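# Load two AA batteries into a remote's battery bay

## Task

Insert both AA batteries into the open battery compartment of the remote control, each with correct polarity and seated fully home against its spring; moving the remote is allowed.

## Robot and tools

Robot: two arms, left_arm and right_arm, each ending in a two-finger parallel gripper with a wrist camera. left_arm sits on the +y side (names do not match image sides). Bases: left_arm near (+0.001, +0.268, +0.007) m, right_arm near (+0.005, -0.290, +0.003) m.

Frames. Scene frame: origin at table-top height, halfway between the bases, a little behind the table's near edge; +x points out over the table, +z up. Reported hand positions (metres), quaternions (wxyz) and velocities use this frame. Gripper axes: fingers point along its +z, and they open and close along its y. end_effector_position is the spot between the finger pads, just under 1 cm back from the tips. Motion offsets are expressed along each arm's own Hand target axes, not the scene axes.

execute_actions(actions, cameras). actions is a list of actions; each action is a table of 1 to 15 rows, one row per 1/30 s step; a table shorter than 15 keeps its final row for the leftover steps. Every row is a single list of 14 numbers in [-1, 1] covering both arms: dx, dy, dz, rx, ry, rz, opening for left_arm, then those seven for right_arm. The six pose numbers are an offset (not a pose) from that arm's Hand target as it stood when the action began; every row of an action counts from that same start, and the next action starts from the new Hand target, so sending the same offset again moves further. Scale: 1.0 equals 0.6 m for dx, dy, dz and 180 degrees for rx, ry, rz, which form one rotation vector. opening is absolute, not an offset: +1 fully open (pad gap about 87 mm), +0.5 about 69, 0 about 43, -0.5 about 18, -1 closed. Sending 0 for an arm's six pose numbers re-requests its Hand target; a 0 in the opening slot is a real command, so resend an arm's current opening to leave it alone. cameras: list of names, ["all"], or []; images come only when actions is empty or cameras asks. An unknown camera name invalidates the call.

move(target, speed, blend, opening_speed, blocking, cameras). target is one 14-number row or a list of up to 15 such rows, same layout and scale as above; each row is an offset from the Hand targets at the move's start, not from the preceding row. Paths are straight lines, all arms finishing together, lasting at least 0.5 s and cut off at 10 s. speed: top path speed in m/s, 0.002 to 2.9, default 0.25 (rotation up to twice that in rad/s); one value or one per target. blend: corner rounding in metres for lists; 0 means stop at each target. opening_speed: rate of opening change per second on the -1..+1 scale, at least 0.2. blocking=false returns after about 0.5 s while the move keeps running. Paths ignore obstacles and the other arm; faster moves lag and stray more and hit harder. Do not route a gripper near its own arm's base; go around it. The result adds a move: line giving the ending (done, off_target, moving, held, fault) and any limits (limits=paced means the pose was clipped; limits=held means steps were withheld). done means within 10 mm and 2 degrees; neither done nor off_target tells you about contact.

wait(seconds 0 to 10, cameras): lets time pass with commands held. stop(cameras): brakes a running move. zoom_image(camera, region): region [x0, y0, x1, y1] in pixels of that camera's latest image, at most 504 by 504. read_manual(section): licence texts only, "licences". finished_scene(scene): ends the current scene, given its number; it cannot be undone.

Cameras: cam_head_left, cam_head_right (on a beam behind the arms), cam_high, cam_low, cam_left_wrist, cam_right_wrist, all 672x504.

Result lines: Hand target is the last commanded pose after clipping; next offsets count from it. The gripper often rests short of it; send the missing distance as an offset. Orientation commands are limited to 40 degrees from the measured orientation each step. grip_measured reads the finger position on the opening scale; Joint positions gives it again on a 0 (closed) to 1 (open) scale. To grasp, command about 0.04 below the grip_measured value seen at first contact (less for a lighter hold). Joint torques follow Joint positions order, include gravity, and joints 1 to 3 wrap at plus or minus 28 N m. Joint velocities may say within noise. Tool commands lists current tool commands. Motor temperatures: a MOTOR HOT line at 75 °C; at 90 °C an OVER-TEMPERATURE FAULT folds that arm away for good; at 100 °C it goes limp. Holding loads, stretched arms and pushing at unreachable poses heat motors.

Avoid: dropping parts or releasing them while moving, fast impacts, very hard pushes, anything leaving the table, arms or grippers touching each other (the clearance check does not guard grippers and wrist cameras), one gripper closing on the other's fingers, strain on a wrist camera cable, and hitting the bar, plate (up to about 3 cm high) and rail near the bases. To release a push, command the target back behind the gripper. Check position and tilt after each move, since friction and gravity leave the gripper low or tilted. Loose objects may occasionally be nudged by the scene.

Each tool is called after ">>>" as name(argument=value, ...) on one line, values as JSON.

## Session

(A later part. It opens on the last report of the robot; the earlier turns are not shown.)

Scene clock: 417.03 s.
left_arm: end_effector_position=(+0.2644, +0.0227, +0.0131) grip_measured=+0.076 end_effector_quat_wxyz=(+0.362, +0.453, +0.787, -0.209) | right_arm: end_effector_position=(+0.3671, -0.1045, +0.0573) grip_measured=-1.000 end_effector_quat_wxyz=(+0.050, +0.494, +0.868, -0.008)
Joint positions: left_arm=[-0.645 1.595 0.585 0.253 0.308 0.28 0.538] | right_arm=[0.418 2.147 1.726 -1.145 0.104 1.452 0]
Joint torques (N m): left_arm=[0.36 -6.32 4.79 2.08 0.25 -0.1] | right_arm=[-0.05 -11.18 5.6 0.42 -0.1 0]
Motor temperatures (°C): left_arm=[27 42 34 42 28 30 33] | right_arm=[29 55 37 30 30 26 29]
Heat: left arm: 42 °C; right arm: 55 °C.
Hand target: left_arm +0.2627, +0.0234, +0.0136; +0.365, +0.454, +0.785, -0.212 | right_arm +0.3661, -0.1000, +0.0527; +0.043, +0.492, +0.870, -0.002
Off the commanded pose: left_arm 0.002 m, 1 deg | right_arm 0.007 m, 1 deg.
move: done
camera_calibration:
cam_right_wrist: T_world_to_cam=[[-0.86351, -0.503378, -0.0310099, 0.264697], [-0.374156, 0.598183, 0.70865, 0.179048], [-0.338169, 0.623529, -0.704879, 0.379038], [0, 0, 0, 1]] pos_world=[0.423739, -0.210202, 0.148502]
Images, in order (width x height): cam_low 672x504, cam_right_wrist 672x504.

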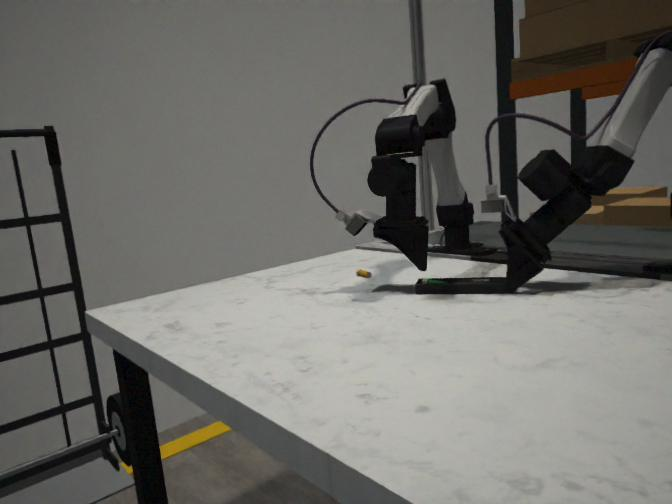

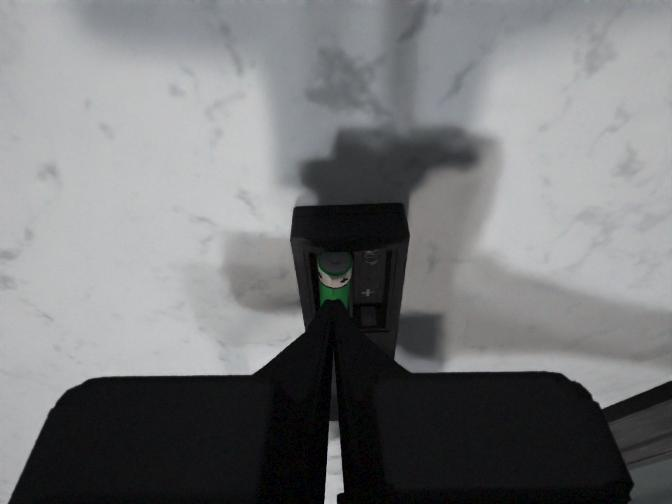

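>>> move(target=[0,0,0,0,0,0,0.0,0.008,0,0.045,0,0,0,-1], speed=0.05, cameras=["cam_right_wrist","cam_low"])

>>> zoom_image(camera="cam_low", region=[390, 235, 520, 305])

>>> zoom_image(camera="cam_right_wrist", region=[230, 190, 430, 390])

Scene clock: 419.10 s.
left_arm: end_effector_position=(+0.2644, +0.0227, +0.0131) grip_measured=+0.076 end_effector_quat_wxyz=(+0.362, +0.453, +0.787, -0.209) | right_arm: end_effector_position=(+0.3672, -0.1028, +0.0375) grip_measured=-1.000 end_effector_quat_wxyz=(+0.049, +0.495, +0.868, -0.003)
Joint positions: left_arm=[-0.645 1.595 0.585 0.253 0.308 0.28 0.538] | right_arm=[0.418 2.157 1.662 -1.063 0.097 1.452 0]
Joint torques (N m): left_arm=[0.38 -6.32 4.79 2.08 0.26 -0.1] | right_arm=[0.53 -9.74 4.77 0.56 -0.05 0.07]
Motor temperatures (°C): left_arm=[27 42 34 42 28 30 33] | right_arm=[29 55 36 30 30 26 28]
Heat: left arm: 42 °C; right arm: 55 °C.
Hand target: left_arm +0.2626, +0.0234, +0.0136; +0.365, +0.454, +0.785, -0.212 | right_arm +0.3656, -0.0970, +0.0254; +0.043, +0.492, +0.870, -0.002
Off the commanded pose: left_arm 0.002 m, 1 deg | right_arm 0.013 m, 1 deg.
move: off_target (right_arm)
camera_calibration:
cam_right_wrist: T_world_to_cam=[[-0.863312, -0.503198, -0.0385238, 0.265229], [-0.376697, 0.591717, 0.71272, 0.192263], [-0.335844, 0.629812, -0.70039, 0.363646], [0, 0, 0, 1]] pos_world=[0.423528, -0.209331, 0.127882]
Images, in order (width x height): cam_low 672x504, cam_right_wrist 672x504.

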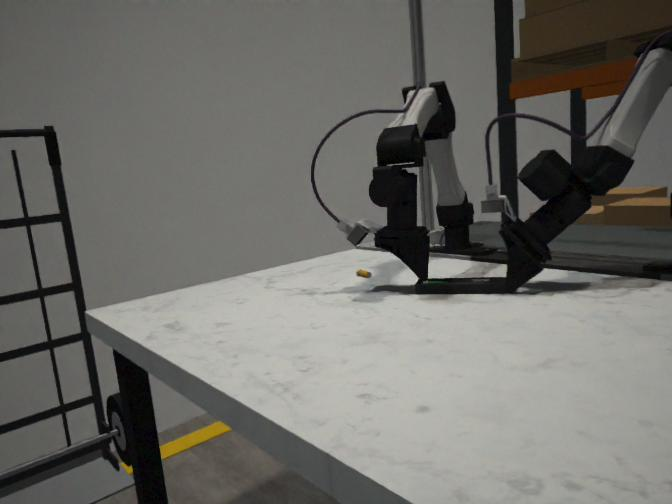

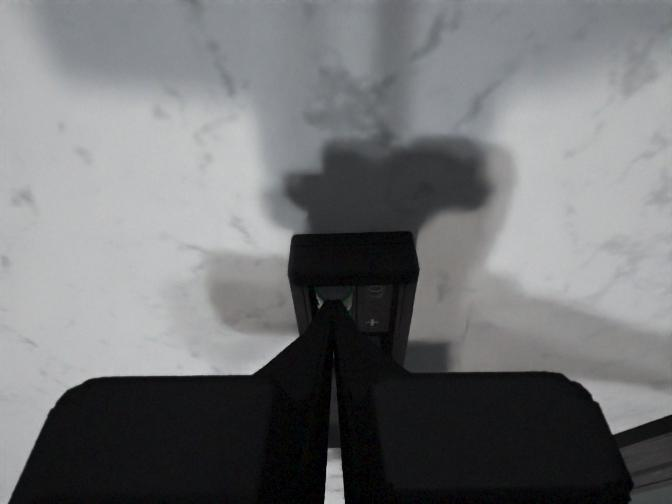

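Scaled by 3.877 from the camera's 672x504 image, which has a finer 960x720 frame.

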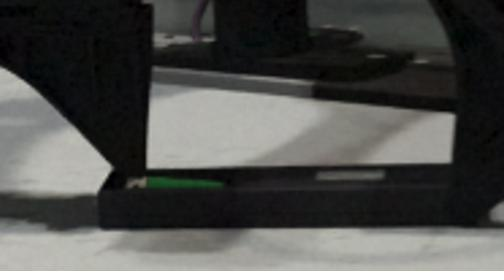

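Scaled by 2.520 from the camera's 672x504 image, which has a finer 960x720 frame.

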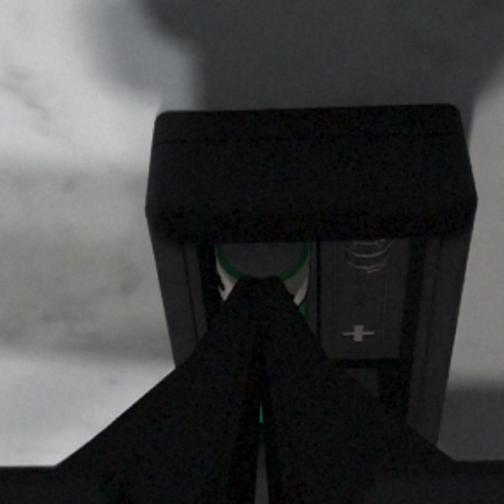

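Pressing works; push more.

>>> move(target=[0,0,0,0,0,0,0.0,0.008,0,0.04,0,0,0,-1], speed=0.05)

>>> move(target=[0,0,0,0,0,0,0.0,0.07,0,-0.15,0,0,0,-1], speed=0.12, cameras=["cam_right_wrist","cam_low"])

>>> zoom_image(camera="cam_low", region=[390, 235, 520, 305])

>>> zoom_image(camera="cam_right_wrist", region=[230, 60, 430, 260])

Scene clock: 421.07 s.
left_arm: end_effector_position=(+0.2644, +0.0227, +0.0130) grip_measured=+0.076 end_effector_quat_wxyz=(+0.362, +0.453, +0.787, -0.209) | right_arm: end_effector_position=(+0.3679, -0.1018, +0.0322) grip_measured=-1.000 end_effector_quat_wxyz=(+0.053, +0.495, +0.868, +0.004)
Joint positions: left_arm=[-0.645 1.595 0.585 0.253 0.307 0.28 0.538] | right_arm=[0.418 2.151 1.63 -1.022 0.095 1.452 0]
Joint torques (N m): left_arm=[0.38 -6.32 4.79 2.08 0.25 -0.1] | right_arm=[0.98 -6.9 2.22 0.94 -0.02 0.11]
Motor temperatures (°C): left_arm=[27 42 34 42 28 30 33] | right_arm=[29 55 36 30 30 26 28]
Heat: left arm: 42 °C; right arm: 55 °C.
Hand target: left_arm +0.2627, +0.0235, +0.0136; +0.365, +0.454, +0.785, -0.211 | right_arm +0.3648, -0.0940, +0.0012; +0.043, +0.492, +0.870, -0.002
Off the commanded pose: left_arm 0.002 m, 1 deg | right_arm 0.032 m, 1 deg.
move: off_target (right_arm)

Scene clock: 422.63 s.
left_arm: end_effector_position=(+0.2646, +0.0226, +0.0132) grip_measured=+0.076 end_effector_quat_wxyz=(+0.363, +0.453, +0.787, -0.209) | right_arm: end_effector_position=(+0.3303, -0.0631, +0.0691) grip_measured=-1.000 end_effector_quat_wxyz=(+0.033, +0.489, +0.871, -0.029)
Joint positions: left_arm=[-0.645 1.595 0.585 0.254 0.307 0.28 0.538] | right_arm=[0.547 2.148 1.773 -1.257 0.096 1.571 0]
Joint torques (N m): left_arm=[0.38 -6.32 4.79 2.06 0.25 -0.11] | right_arm=[0.44 -14.13 9.69 0.1 -0.04 0.13]
Motor temperatures (°C): left_arm=[27 42 34 42 28 30 33] | right_arm=[29 55 37 30 30 26 28]
Heat: left arm: 42 °C; right arm: 55 °C.
Hand target: left_arm +0.2627, +0.0234, +0.0136; +0.365, +0.454, +0.785, -0.211 | right_arm +0.3368, -0.0540, +0.0877; +0.043, +0.492, +0.870, -0.002
Off the commanded pose: left_arm 0.002 m, 0 deg | right_arm 0.022 m, 3 deg.
move: off_target (right_arm)
camera_calibration:
cam_right_wrist: T_world_to_cam=[[-0.858288, -0.512641, 0.0232563, 0.2481], [-0.344541, 0.609249, 0.714218, 0.122774], [-0.380306, 0.604992, -0.699537, 0.361521], [0, 0, 0, 1]] pos_world=[0.392731, -0.166331, 0.159441]
Images, in order (width x height): cam_low 672x504, cam_right_wrist 672x504.

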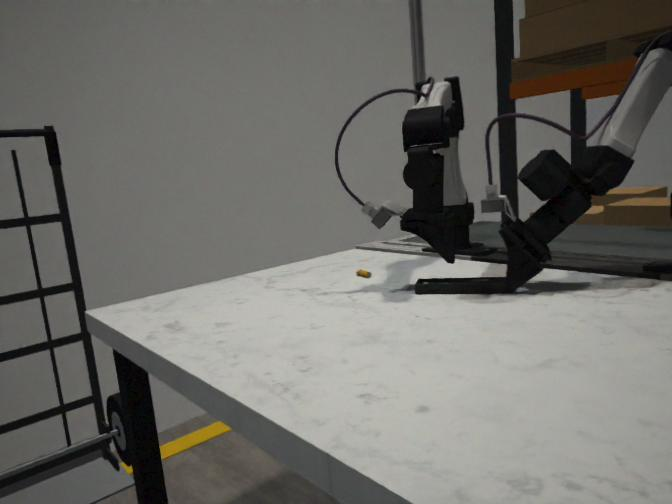

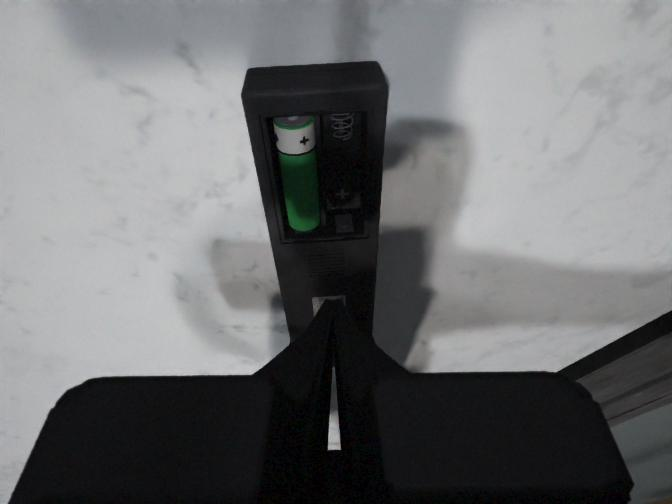

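Scaled by 3.877 from the camera's 672x504 image, which has a finer 960x720 frame.

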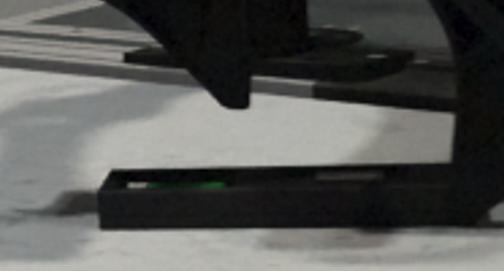

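Scaled by 2.520 from the camera's 672x504 image, which has a finer 960x720 frame.

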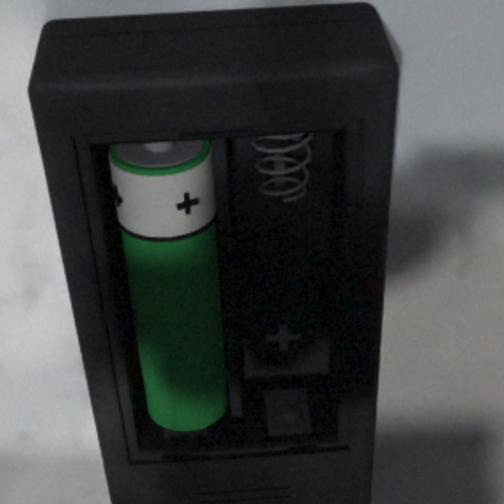

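>>> move(target=[[0,0,0,0,0,0,0.0,-0.01,0,-0.1,0,0,0,-1],[0,0,0,0,0,0,0.0,-0.368,-0.244,-0.05,-0.1204,-0.0142,-0.7399,0.2]], speed=0.3, cameras=["cam_right_wrist","cam_low"])

Scene clock: 432.20 s.
left_arm: end_effector_position=(+0.2647, +0.0225, +0.0133) grip_measured=+0.076 end_effector_quat_wxyz=(+0.363, +0.453, +0.787, -0.209) | right_arm: end_effector_position=(+0.3257, -0.3191, +0.1227) grip_measured=+0.200 end_effector_quat_wxyz=(+0.090, -0.610, +0.783, +0.079)
Joint positions: left_arm=[-0.645 1.595 0.585 0.255 0.307 0.28 0.538] | right_arm=[-0.067 1.803 1.538 -1.304 -0.206 -1.386 0.6]
Joint torques (N m): left_arm=[0.38 -6.32 4.79 2.06 0.25 -0.11] | right_arm=[-0.54 -11.33 5.87 0.23 -0.36 -0.03]
Motor temperatures (°C): left_arm=[27 42 34 42 28 30 33] | right_arm=[29 56 37 30 30 26 28]
Heat: left arm: 42 °C; right arm: 56 °C.
Hand target: left_arm +0.2627, +0.0234, +0.0136; +0.365, +0.454, +0.785, -0.211 | right_arm +0.3227, -0.3171, +0.1287; +0.103, -0.611, +0.781, +0.081
Off the commanded pose: left_arm 0.002 m, 0 deg | right_arm 0.007 m, 1 deg.
move: done
camera_calibration:
cam_right_wrist: T_world_to_cam=[[0.967372, -0.253169, -0.00981876, -0.396131], [-0.196927, -0.775719, 0.599567, -0.237121], [-0.159409, -0.578071, -0.800264, 0.114945], [0, 0, 0, 1]] pos_world=[0.354834, -0.217781, 0.230267]
Images, in order (width x height): cam_low 672x504, cam_right_wrist 672x504.

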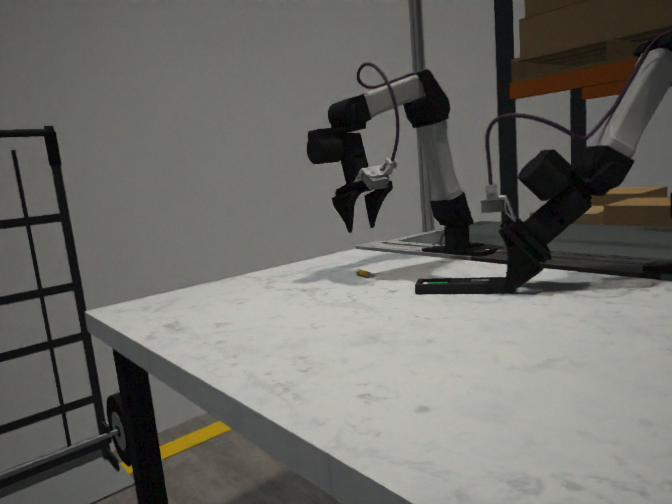

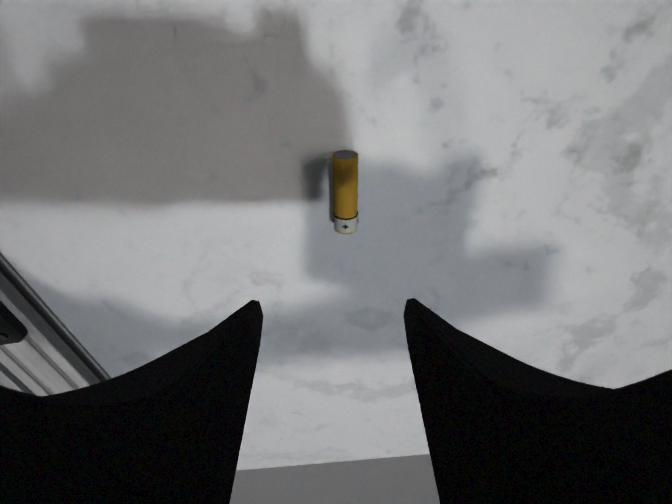

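>>> move(target=[0,0,0,0,0,0,0.0,0.0783,-0.0153,0.1287,0,0,0,-0.1], speed=0.12, cameras=["cam_right_wrist","cam_low"])

>>> zoom_image(camera="cam_low", region=[320, 220, 420, 290])

Scene clock: 436.00 s.
left_arm: end_effector_position=(+0.2647, +0.0225, +0.0133) grip_measured=+0.076 end_effector_quat_wxyz=(+0.363, +0.453, +0.787, -0.209) | right_arm: end_effector_position=(+0.3242, -0.3461, +0.0454) grip_measured=-0.100 end_effector_quat_wxyz=(+0.095, -0.610, +0.783, +0.075)
Joint positions: left_arm=[-0.645 1.595 0.585 0.255 0.307 0.28 0.538] | right_arm=[-0.157 1.846 1.284 -1.015 -0.208 -1.477 0.45]
Joint torques (N m): left_arm=[0.38 -6.32 4.79 2.07 0.26 -0.1] | right_arm=[-0.29 -8.42 5.72 0.35 -0.39 -0.06]
Motor temperatures (°C): left_arm=[27 42 34 42 28 30 33] | right_arm=[29 56 37 30 30 26 28]
Heat: left arm: 42 °C; right arm: 56 °C.
Hand target: left_arm +0.2627, +0.0234, +0.0136; +0.365, +0.454, +0.785, -0.211 | right_arm +0.3254, -0.3439, +0.0419; +0.103, -0.611, +0.781, +0.081
Off the commanded pose: left_arm 0.002 m, 0 deg | right_arm 0.004 m, 1 deg.
move: done
camera_calibration:
cam_right_wrist: T_world_to_cam=[[0.967045, -0.254603, 0.000397063, -0.403097], [-0.20449, -0.775772, 0.596961, -0.209497], [-0.15168, -0.577369, -0.80227, 0.0351008], [0, 0, 0, 1]] pos_world=[0.352297, -0.244885, 0.153382]
Images, in order (width x height): cam_low 672x504, cam_right_wrist 672x504.

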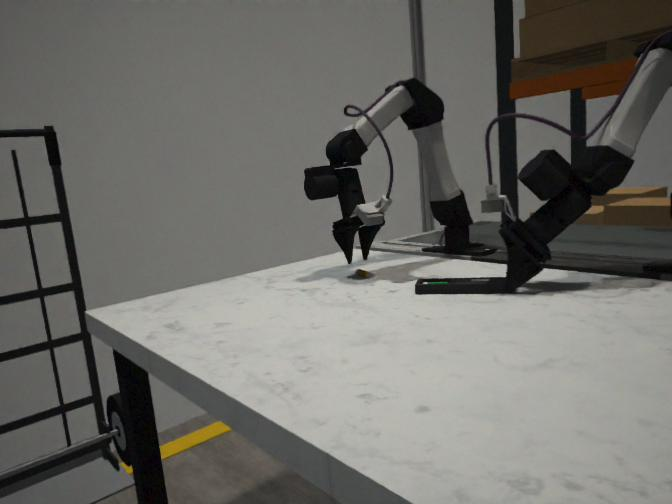

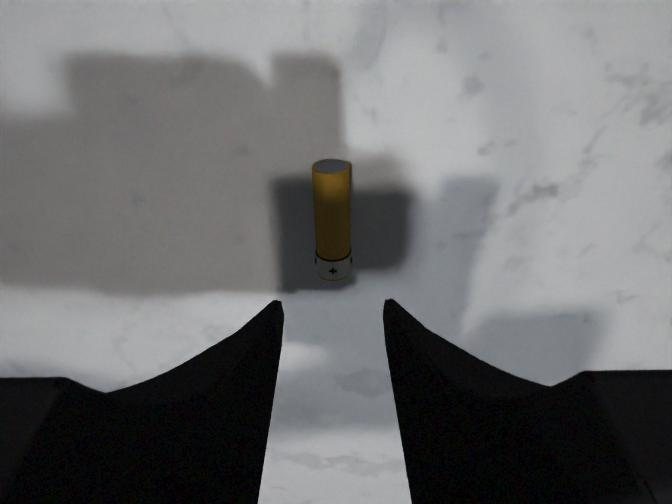

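Scaled by 5.040 from the camera's 672x504 image, which has a finer 960x720 frame.

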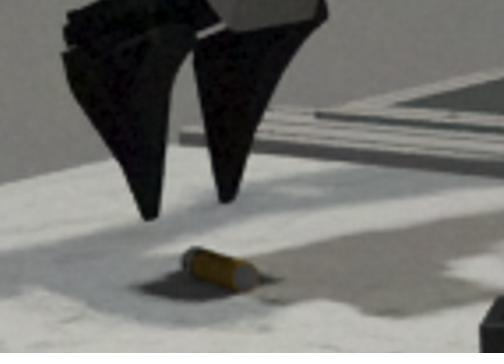

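>>> move(target=[[0,0,0,0,0,0,0.0,0.0038,0.001,0.0465,0,0,0,-0.2],[0,0,0,0,0,0,0.0,0.0038,0.001,0.0465,0,0,0,-0.72]], speed=0.06, opening_speed=0.5, cameras=["cam_right_wrist","cam_low"])

>>> zoom_image(camera="cam_low", region=[320, 220, 420, 290])

Scene clock: 439.83 s.
left_arm: end_effector_position=(+0.2647, +0.0225, +0.0133) grip_measured=+0.076 end_effector_quat_wxyz=(+0.363, +0.453, +0.787, -0.209) | right_arm: end_effector_position=(+0.3256, -0.3454, +0.0186) grip_measured=-0.619 end_effector_quat_wxyz=(+0.097, -0.610, +0.783, +0.073)
Joint positions: left_arm=[-0.645 1.595 0.585 0.255 0.307 0.28 0.538] | right_arm=[-0.157 1.88 1.214 -0.906 -0.208 -1.477 0.19]
Joint torques (N m): left_arm=[0.36 -6.32 4.79 2.07 0.26 -0.1] | right_arm=[0.55 -8.25 5.23 0.38 -0.37 0.11]
Motor temperatures (°C): left_arm=[27 42 34 42 28 30 33] | right_arm=[29 55 37 30 30 26 28]
Heat: left arm: 42 °C; right arm: 55 °C.
Hand target: left_arm +0.2627, +0.0234, +0.0136; +0.365, +0.454, +0.785, -0.211 | right_arm +0.3260, -0.3389, +0.0143; +0.103, -0.611, +0.781, +0.081
Off the commanded pose: left_arm 0.002 m, 0 deg | right_arm 0.008 m, 1 deg.
move: done
camera_calibration:
cam_right_wrist: T_world_to_cam=[[0.96698, -0.254773, 0.00643104, -0.404417], [-0.208208, -0.775189, 0.596432, -0.191198], [-0.14697, -0.578077, -0.802638, 0.0123977], [0, 0, 0, 1]] pos_world=[0.353076, -0.244082, 0.126588]
Images, in order (width x height): cam_low 672x504, cam_right_wrist 672x504.

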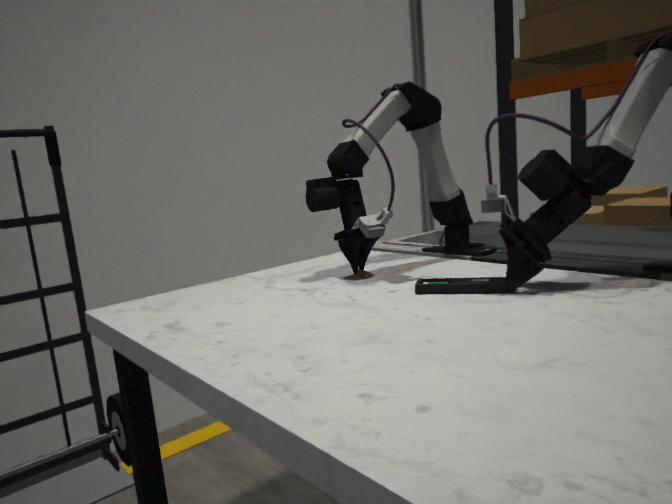

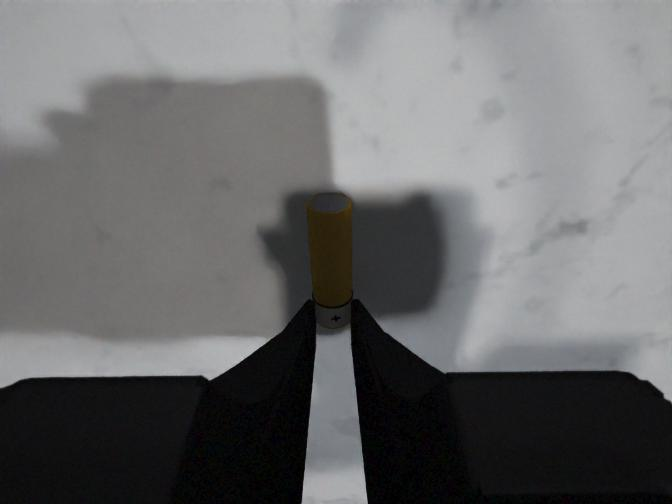

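Scaled by 5.040 from the camera's 672x504 image, which has a finer 960x720 frame.

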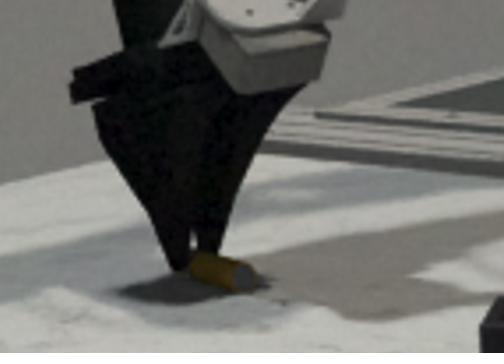

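>>> move(target=[[0,0,0,0,0,0,0.0,-0.043,0,-0.161,0,0,0,-0.76],[0,0,0,0,0,0,0.0,-0.441,0.099,0.0048,0.0587,0.0585,0.739,-0.76]], speed=0.25, cameras=["cam_right_wrist","cam_low"])

>>> zoom_image(camera="cam_low", region=[390, 235, 520, 305])

>>> zoom_image(camera="cam_right_wrist", region=[230, 130, 430, 330])

Scene clock: 450.70 s.
left_arm: end_effector_position=(+0.2647, +0.0225, +0.0133) grip_measured=+0.076 end_effector_quat_wxyz=(+0.363, +0.453, +0.787, -0.209) | right_arm: end_effector_position=(+0.3240, -0.0831, +0.0754) grip_measured=-0.619 end_effector_quat_wxyz=(-0.050, +0.476, +0.878, +0.015)
Joint positions: left_arm=[-0.645 1.595 0.585 0.255 0.307 0.28 0.538] | right_arm=[0.429 2.108 1.707 -1.246 -0.085 1.422 0.19]
Joint torques (N m): left_arm=[0.38 -6.32 4.79 2.07 0.25 -0.1] | right_arm=[0.44 -10.3 9.94 0.08 -0.04 0.17]
Heat: left arm: 43 °C; right arm: 53 °C.
Hand target: left_arm +0.2627, +0.0234, +0.0136; +0.365, +0.454, +0.785, -0.211 | right_arm +0.3300, -0.0757, +0.0802; -0.046, +0.476, +0.878, +0.025
Off the commanded pose: left_arm 0.002 m, 0 deg | right_arm 0.011 m, 1 deg.
move: off_target (right_arm)
camera_calibration:
cam_right_wrist: T_world_to_cam=[[-0.841141, -0.540141, 0.0269921, 0.224159], [-0.279817, 0.477373, 0.832957, 0.0873646], [-0.4628, 0.693082, -0.552679, 0.398495], [0, 0, 0, 1]] pos_world=[0.397419, -0.196818, 0.141419]
Images, in order (width x height): cam_low 672x504, cam_right_wrist 672x504.

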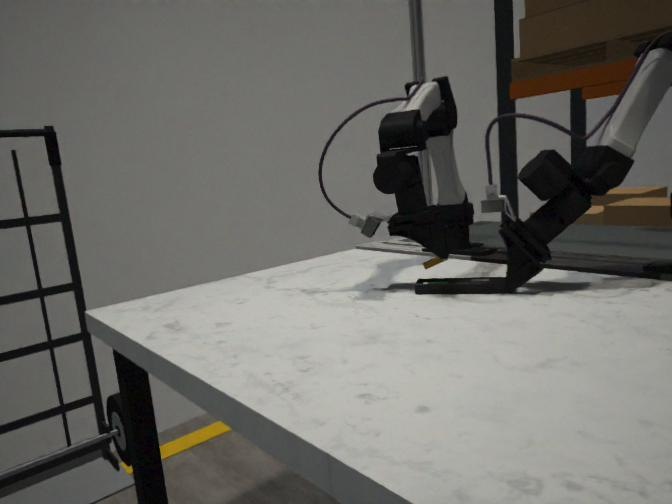

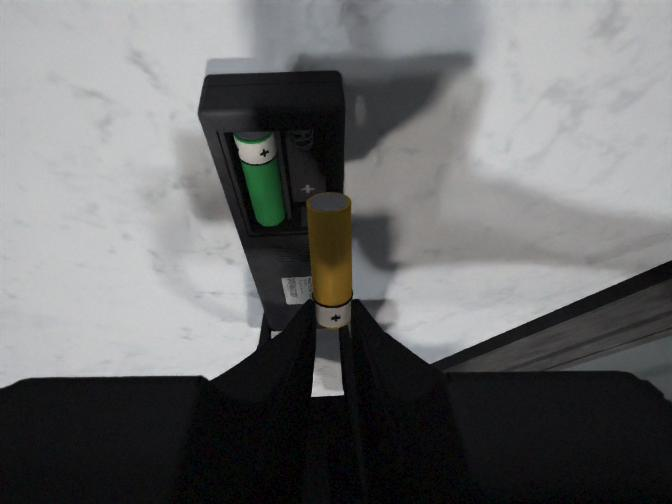

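Scaled by 3.877 from the camera's 672x504 image, which has a finer 960x720 frame.

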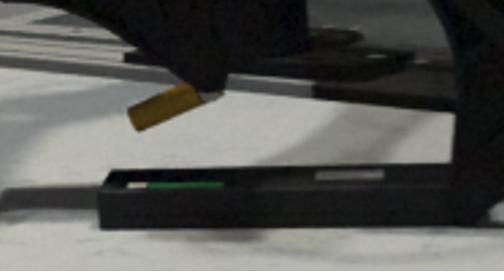

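Scaled by 2.520 from the camera's 672x504 image, which has a finer 960x720 frame.

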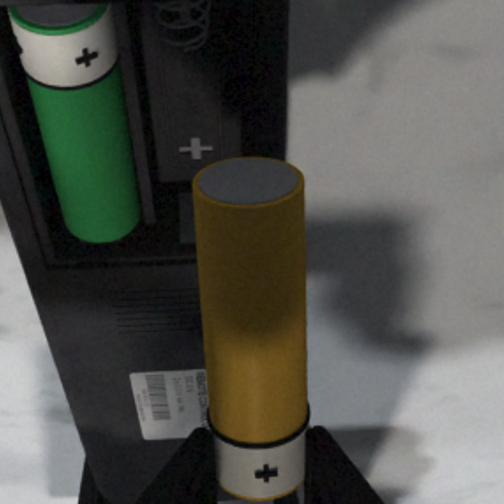

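>>> move(target=[[0,0,0,0,0,0,0.0,0,0.0025,-0.05,0,0,0,-0.76],[0,0,0,0,0,0,0.0,0.0,0.0025,0.0468,0,0,0,-0.76]], speed=0.1, cameras=["cam_right_wrist","cam_low"])

>>> zoom_image(camera="cam_low", region=[390, 235, 520, 305])

>>> zoom_image(camera="cam_right_wrist", region=[230, 130, 430, 330])

Scene clock: 456.53 s.
left_arm: end_effector_position=(+0.2647, +0.0225, +0.0133) grip_measured=+0.076 end_effector_quat_wxyz=(+0.363, +0.453, +0.787, -0.209) | right_arm: end_effector_position=(+0.3308, -0.0774, +0.0559) grip_measured=-0.619 end_effector_quat_wxyz=(-0.045, +0.476, +0.878, +0.022)
Joint positions: left_arm=[-0.645 1.595 0.585 0.255 0.307 0.28 0.538] | right_arm=[0.435 2.136 1.672 -1.165 -0.085 1.429 0.19]
Joint torques (N m): left_arm=[0.38 -6.32 4.79 2.07 0.26 -0.1] | right_arm=[0.49 -10.96 5.63 0.26 -0.09 0.12]
Heat: left arm: 43 °C; right arm: 53 °C.
Hand target: left_arm +0.2627, +0.0234, +0.0136; +0.365, +0.454, +0.785, -0.211 | right_arm +0.3298, -0.0725, +0.0524; -0.046, +0.476, +0.878, +0.025
Off the commanded pose: left_arm 0.002 m, 0 deg | right_arm 0.006 m, 0 deg.
move: done
camera_calibration:
cam_right_wrist: T_world_to_cam=[[-0.842582, -0.538485, 0.00944956, 0.235043], [-0.292357, 0.472055, 0.83168, 0.10657], [-0.452308, 0.697996, -0.555175, 0.383956], [0, 0, 0, 1]] pos_world=[0.402866, -0.19174, 0.122309]
Images, in order (width x height): cam_low 672x504, cam_right_wrist 672x504.

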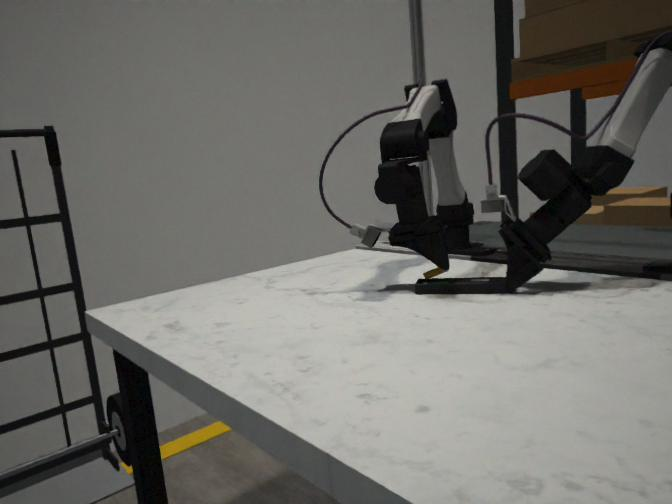

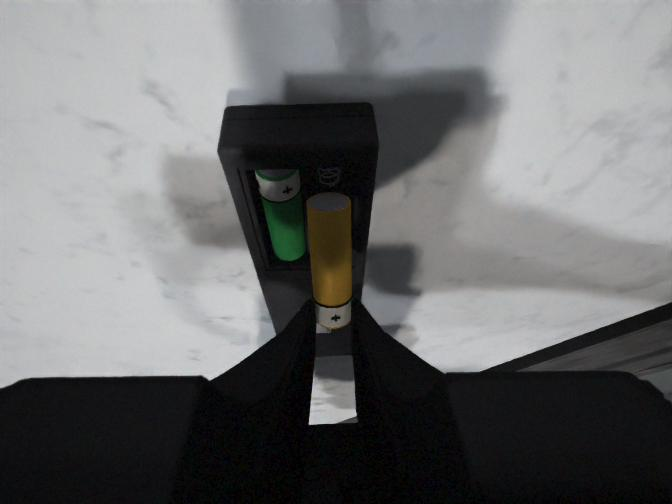

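Scaled by 3.877 from the camera's 672x504 image, which has a finer 960x720 frame.

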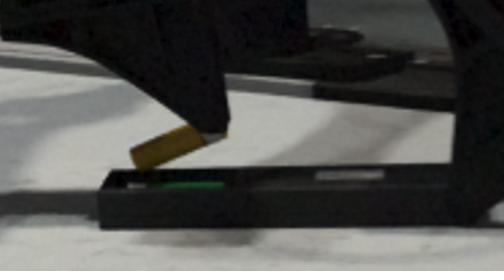

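Scaled by 2.520 from the camera's 672x504 image, which has a finer 960x720 frame.

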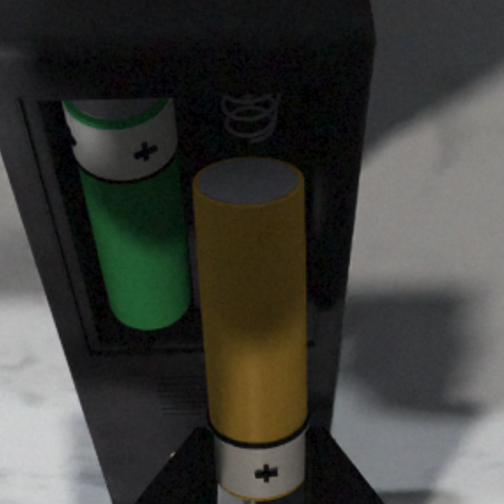

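>>> move(target=[[0,0,0,0,0,0,0.0,0.008,0,-0.07,0,0,0,-0.76],[0,0,0,0,0,0,0.0,0.0068,0.0,0.0308,0,0,0,-0.76]], speed=0.08, cameras=["cam_right_wrist","cam_low"])

>>> zoom_image(camera="cam_low", region=[390, 235, 520, 305])

>>> zoom_image(camera="cam_right_wrist", region=[230, 150, 430, 350])

Scene clock: 461.10 s.
left_arm: end_effector_position=(+0.2645, +0.0223, +0.0134) grip_measured=+0.076 end_effector_quat_wxyz=(+0.363, +0.453, +0.787, -0.209) | right_arm: end_effector_position=(+0.3262, -0.0724, +0.0394) grip_measured=-0.619 end_effector_quat_wxyz=(-0.045, +0.475, +0.878, +0.021)
Joint positions: left_arm=[-0.645 1.595 0.585 0.255 0.309 0.28 0.538] | right_arm=[0.451 2.146 1.62 -1.106 -0.085 1.443 0.19]
Joint torques (N m): left_arm=[0.43 -6.31 4.79 2.06 0.25 -0.11] | right_arm=[0.46 -10.7 5.31 0.37 -0.07 0.13]
Heat: left arm: 43 °C; right arm: 53 °C.
Hand target: left_arm +0.2627, +0.0234, +0.0136; +0.365, +0.454, +0.785, -0.212 | right_arm +0.3264, -0.0675, +0.0344; -0.046, +0.476, +0.878, +0.025
Off the commanded pose: left_arm 0.002 m, 0 deg | right_arm 0.007 m, 1 deg.
move: done
camera_calibration:
cam_right_wrist: T_world_to_cam=[[-0.841277, -0.540447, 0.0130287, 0.233265], [-0.291198, 0.47333, 0.831362, 0.116286], [-0.455474, 0.695612, -0.555579, 0.370116], [0, 0, 0, 1]] pos_world=[0.39868, -0.186431, 0.105914]
Images, in order (width x height): cam_low 672x504, cam_right_wrist 672x504.

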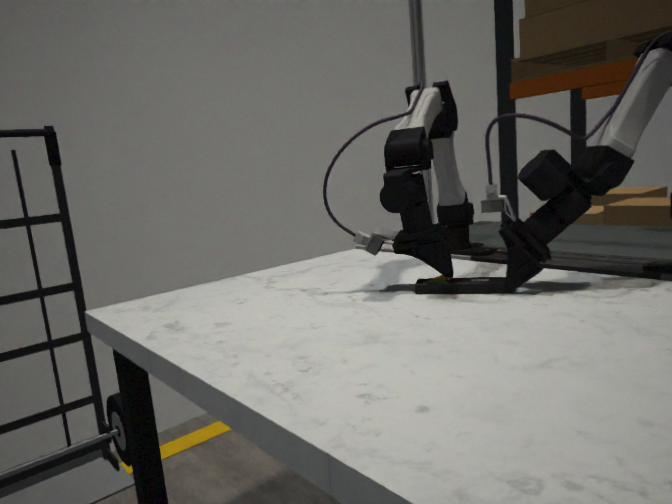

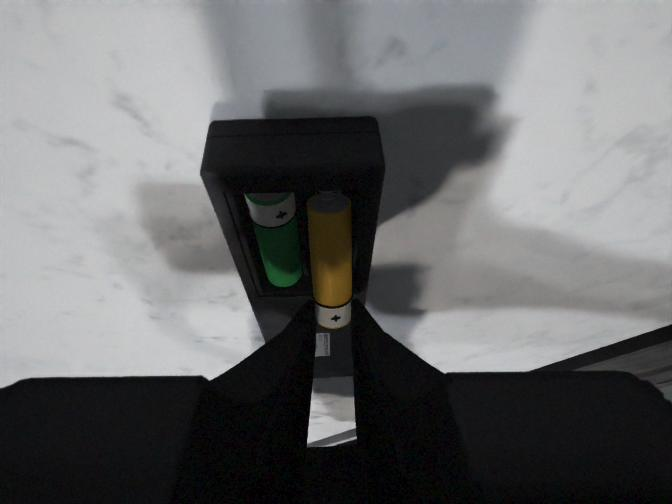

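Scaled by 3.877 from the camera's 672x504 image, which has a finer 960x720 frame.

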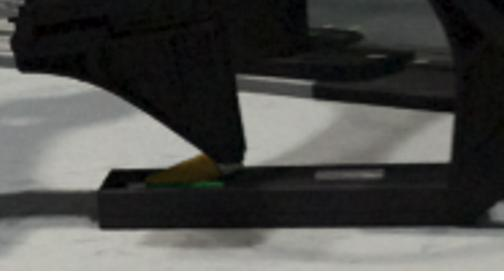

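Scaled by 2.520 from the camera's 672x504 image, which has a finer 960x720 frame.

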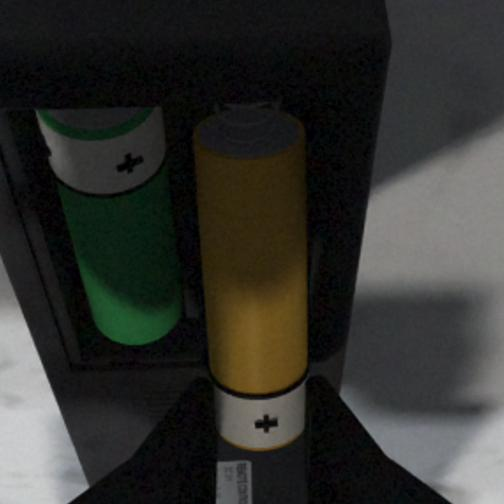

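>>> move(target=[0,0,0,0,0,0,0.0,-0.03,0.0,0.012,0,0,0,-0.85], speed=0.08, cameras=["cam_right_wrist","cam_low"])

>>> zoom_image(camera="cam_low", region=[390, 235, 520, 305])

>>> zoom_image(camera="cam_right_wrist", region=[230, 150, 430, 350])

Scene clock: 463.07 s.
left_arm: end_effector_position=(+0.2652, +0.0218, +0.0140) grip_measured=+0.076 end_effector_quat_wxyz=(+0.365, +0.453, +0.786, -0.210) | right_arm: end_effector_position=(+0.3298, -0.0756, +0.0375) grip_measured=-0.619 end_effector_quat_wxyz=(-0.053, +0.473, +0.879, +0.029)
Joint positions: left_arm=[-0.645 1.595 0.585 0.259 0.309 0.28 0.538] | right_arm=[0.43 2.154 1.62 -1.096 -0.105 1.417 0.19]
Joint torques (N m): left_arm=[0.36 -6.32 4.79 2.02 0.24 -0.1] | right_arm=[-1.16 -9.73 4.79 0.47 0.13 -0.01]
Heat: left arm: 43 °C; right arm: 53 °C.
Hand target: left_arm +0.2627, +0.0234, +0.0136; +0.365, +0.454, +0.785, -0.212 | right_arm +0.3359, -0.0819, +0.0254; -0.046, +0.476, +0.878, +0.025
Off the commanded pose: left_arm 0.003 m, 0 deg | right_arm 0.015 m, 1 deg.
move: off_target (right_arm)
camera_calibration:
cam_right_wrist: T_world_to_cam=[[-0.838396, -0.545032, 0.00576901, 0.233616], [-0.289314, 0.453958, 0.842745, 0.117917], [-0.461942, 0.704885, -0.538282, 0.375223], [0, 0, 0, 1]] pos_world=[0.403309, -0.19069, 0.101254]
Images, in order (width x height): cam_low 672x504, cam_right_wrist 672x504.

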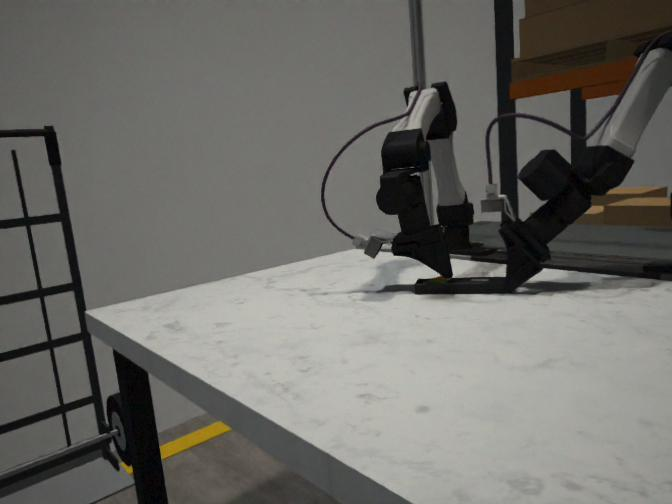

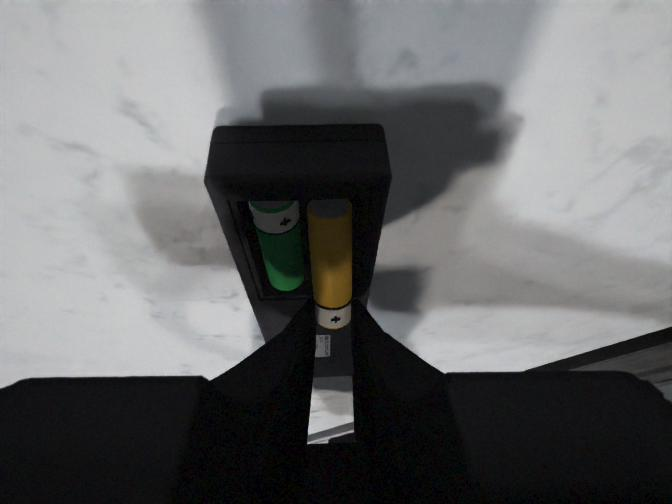

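Scaled by 3.877 from the camera's 672x504 image, which has a finer 960x720 frame.

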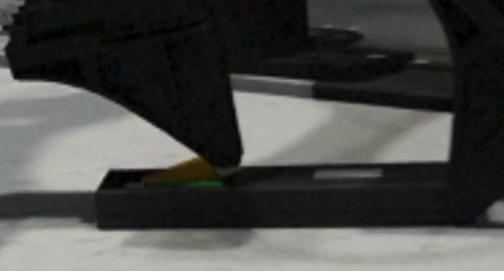

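Scaled by 2.520 from the camera's 672x504 image, which has a finer 960x720 frame.

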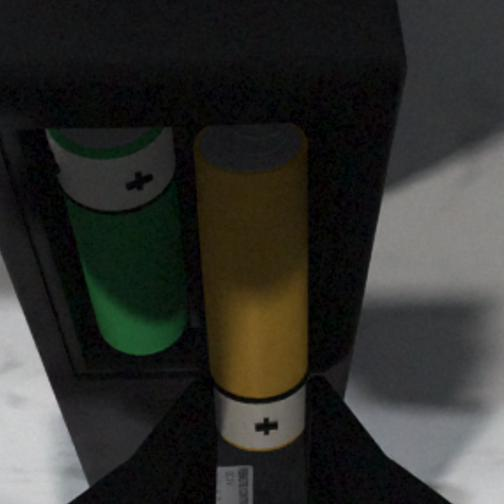

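>>> move(target=[0,0,0,0,0,0,0.0,-0.04,0.0,0.004,0,0,0,-0.9], speed=0.08, cameras=["cam_right_wrist","cam_low"])

>>> zoom_image(camera="cam_low", region=[390, 235, 520, 305])

>>> zoom_image(camera="cam_right_wrist", region=[230, 150, 430, 350])

Scene clock: 465.17 s.
left_arm: end_effector_position=(+0.2678, +0.0200, +0.0165) grip_measured=+0.076 end_effector_quat_wxyz=(+0.372, +0.453, +0.782, -0.210) | right_arm: end_effector_position=(+0.3319, -0.0824, +0.0365) grip_measured=-0.619 end_effector_quat_wxyz=(-0.079, +0.466, +0.880, +0.045)
Joint positions: left_arm=[-0.645 1.595 0.585 0.276 0.309 0.28 0.538] | right_arm=[0.387 2.167 1.62 -1.096 -0.164 1.36 0.19]
Joint torques (N m): left_arm=[0.38 -6.3 4.82 1.87 0.23 -0.1] | right_arm=[-2.17 -9.01 6.35 0.41 0.62 0]
Heat: left arm: 43 °C; right arm: 53 °C.
Hand target: left_arm +0.2626, +0.0234, +0.0136; +0.365, +0.454, +0.785, -0.212 | right_arm +0.3487, -0.1017, +0.0205; -0.046, +0.476, +0.878, +0.025
Off the commanded pose: left_arm 0.007 m, 1 deg | right_arm 0.030 m, 5 deg.
move: off_target (right_arm)
camera_calibration:
cam_right_wrist: T_world_to_cam=[[-0.831555, -0.555442, 0.000879941, 0.228774], [-0.268755, 0.40374, 0.874508, 0.110282], [-0.486094, 0.726965, -0.48501, 0.388297], [0, 0, 0, 1]] pos_world=[0.408626, -0.199733, 0.0916838]
Images, in order (width x height): cam_low 672x504, cam_right_wrist 672x504.

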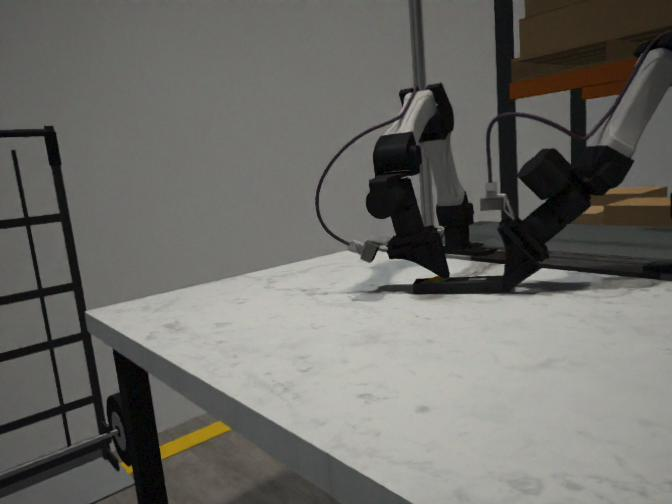

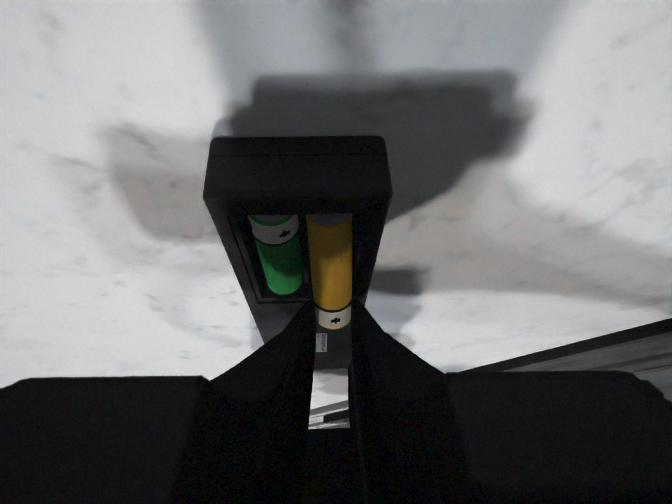

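Scaled by 3.877 from the camera's 672x504 image, which has a finer 960x720 frame.

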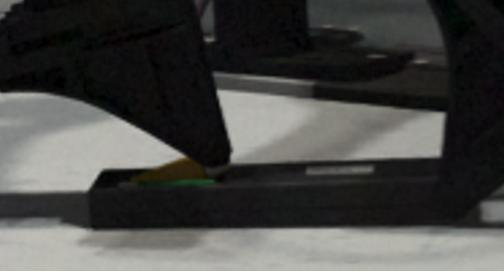

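Scaled by 2.520 from the camera's 672x504 image, which has a finer 960x720 frame.

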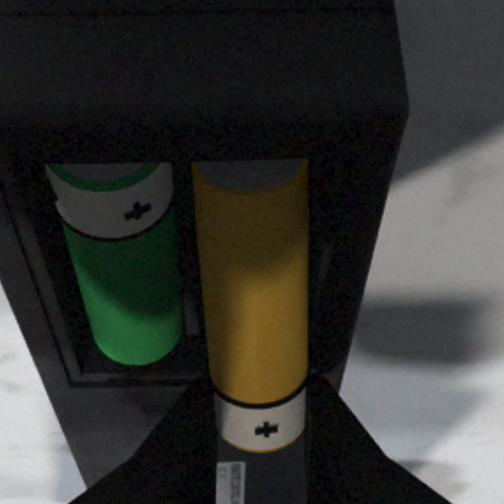

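>>> move(target=[0.032,0,-0.038,0,0,0,-0.05,-0.015,0.0,0.004,0,0,0,-0.95], speed=0.06, cameras=["cam_right_wrist","cam_low"])

>>> zoom_image(camera="cam_low", region=[390, 235, 520, 305])

>>> zoom_image(camera="cam_right_wrist", region=[230, 150, 430, 350])

Scene clock: 467.37 s.
left_arm: end_effector_position=(+0.2634, +0.0316, +0.0274) grip_measured=+0.076 end_effector_quat_wxyz=(+0.398, +0.451, +0.768, -0.219) | right_arm: end_effector_position=(+0.3276, -0.0771, +0.0396) grip_measured=-0.619 end_effector_quat_wxyz=(-0.102, +0.459, +0.880, +0.060)
Joint positions: left_arm=[-0.609 1.51 0.507 0.323 0.348 0.298 0.538] | right_arm=[0.381 2.17 1.62 -1.103 -0.219 1.34 0.19]
Joint torques (N m): left_arm=[1.61 -7.02 3.41 1.23 0.23 0.01] | right_arm=[-3.54 -8.57 6.8 0.46 1.11 -0.02]
Heat: left arm: 43 °C; right arm: 53 °C.
Hand target: left_arm +0.2479, +0.0492, +0.0137; +0.365, +0.454, +0.785, -0.211 | right_arm +0.3535, -0.1091, +0.0171; -0.046, +0.476, +0.878, +0.025
Off the commanded pose: left_arm 0.027 m, 4 deg | right_arm 0.047 m, 8 deg.
move: off_target (left_arm, right_arm)
camera_calibration:
cam_right_wrist: T_world_to_cam=[[-0.825016, -0.565088, -0.00497838, 0.22545], [-0.249576, 0.356444, 0.900366, 0.0933883], [-0.507011, 0.744059, -0.435105, 0.389975], [0, 0, 0, 1]] pos_world=[0.40703, -0.196053, 0.0867188]
Images, in order (width x height): cam_low 672x504, cam_right_wrist 672x504.

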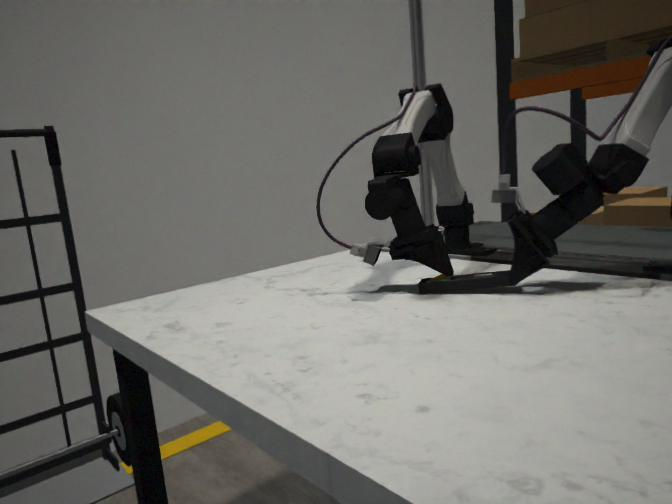

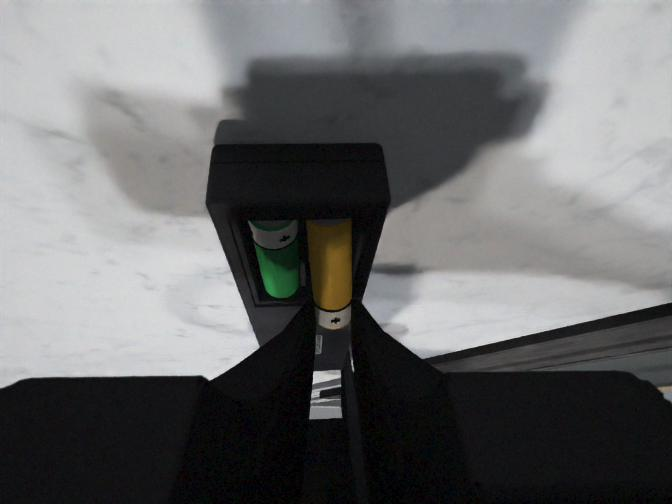

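Scaled by 3.877 from the camera's 672x504 image, which has a finer 960x720 frame.

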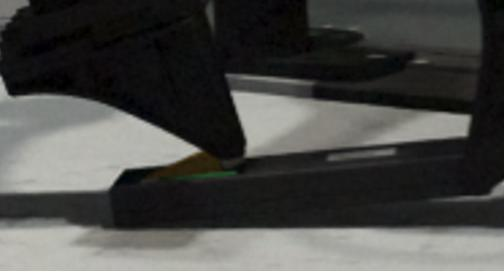

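Scaled by 2.520 from the camera's 672x504 image, which has a finer 960x720 frame.

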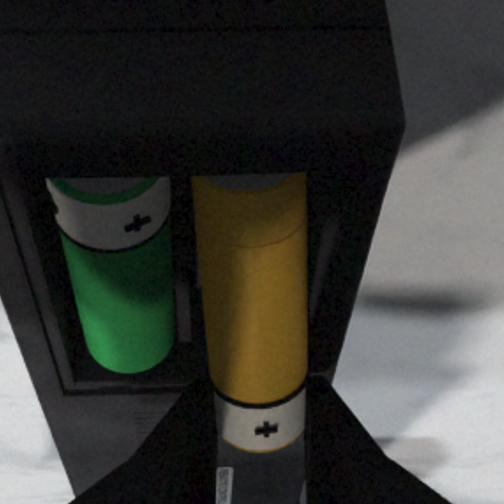

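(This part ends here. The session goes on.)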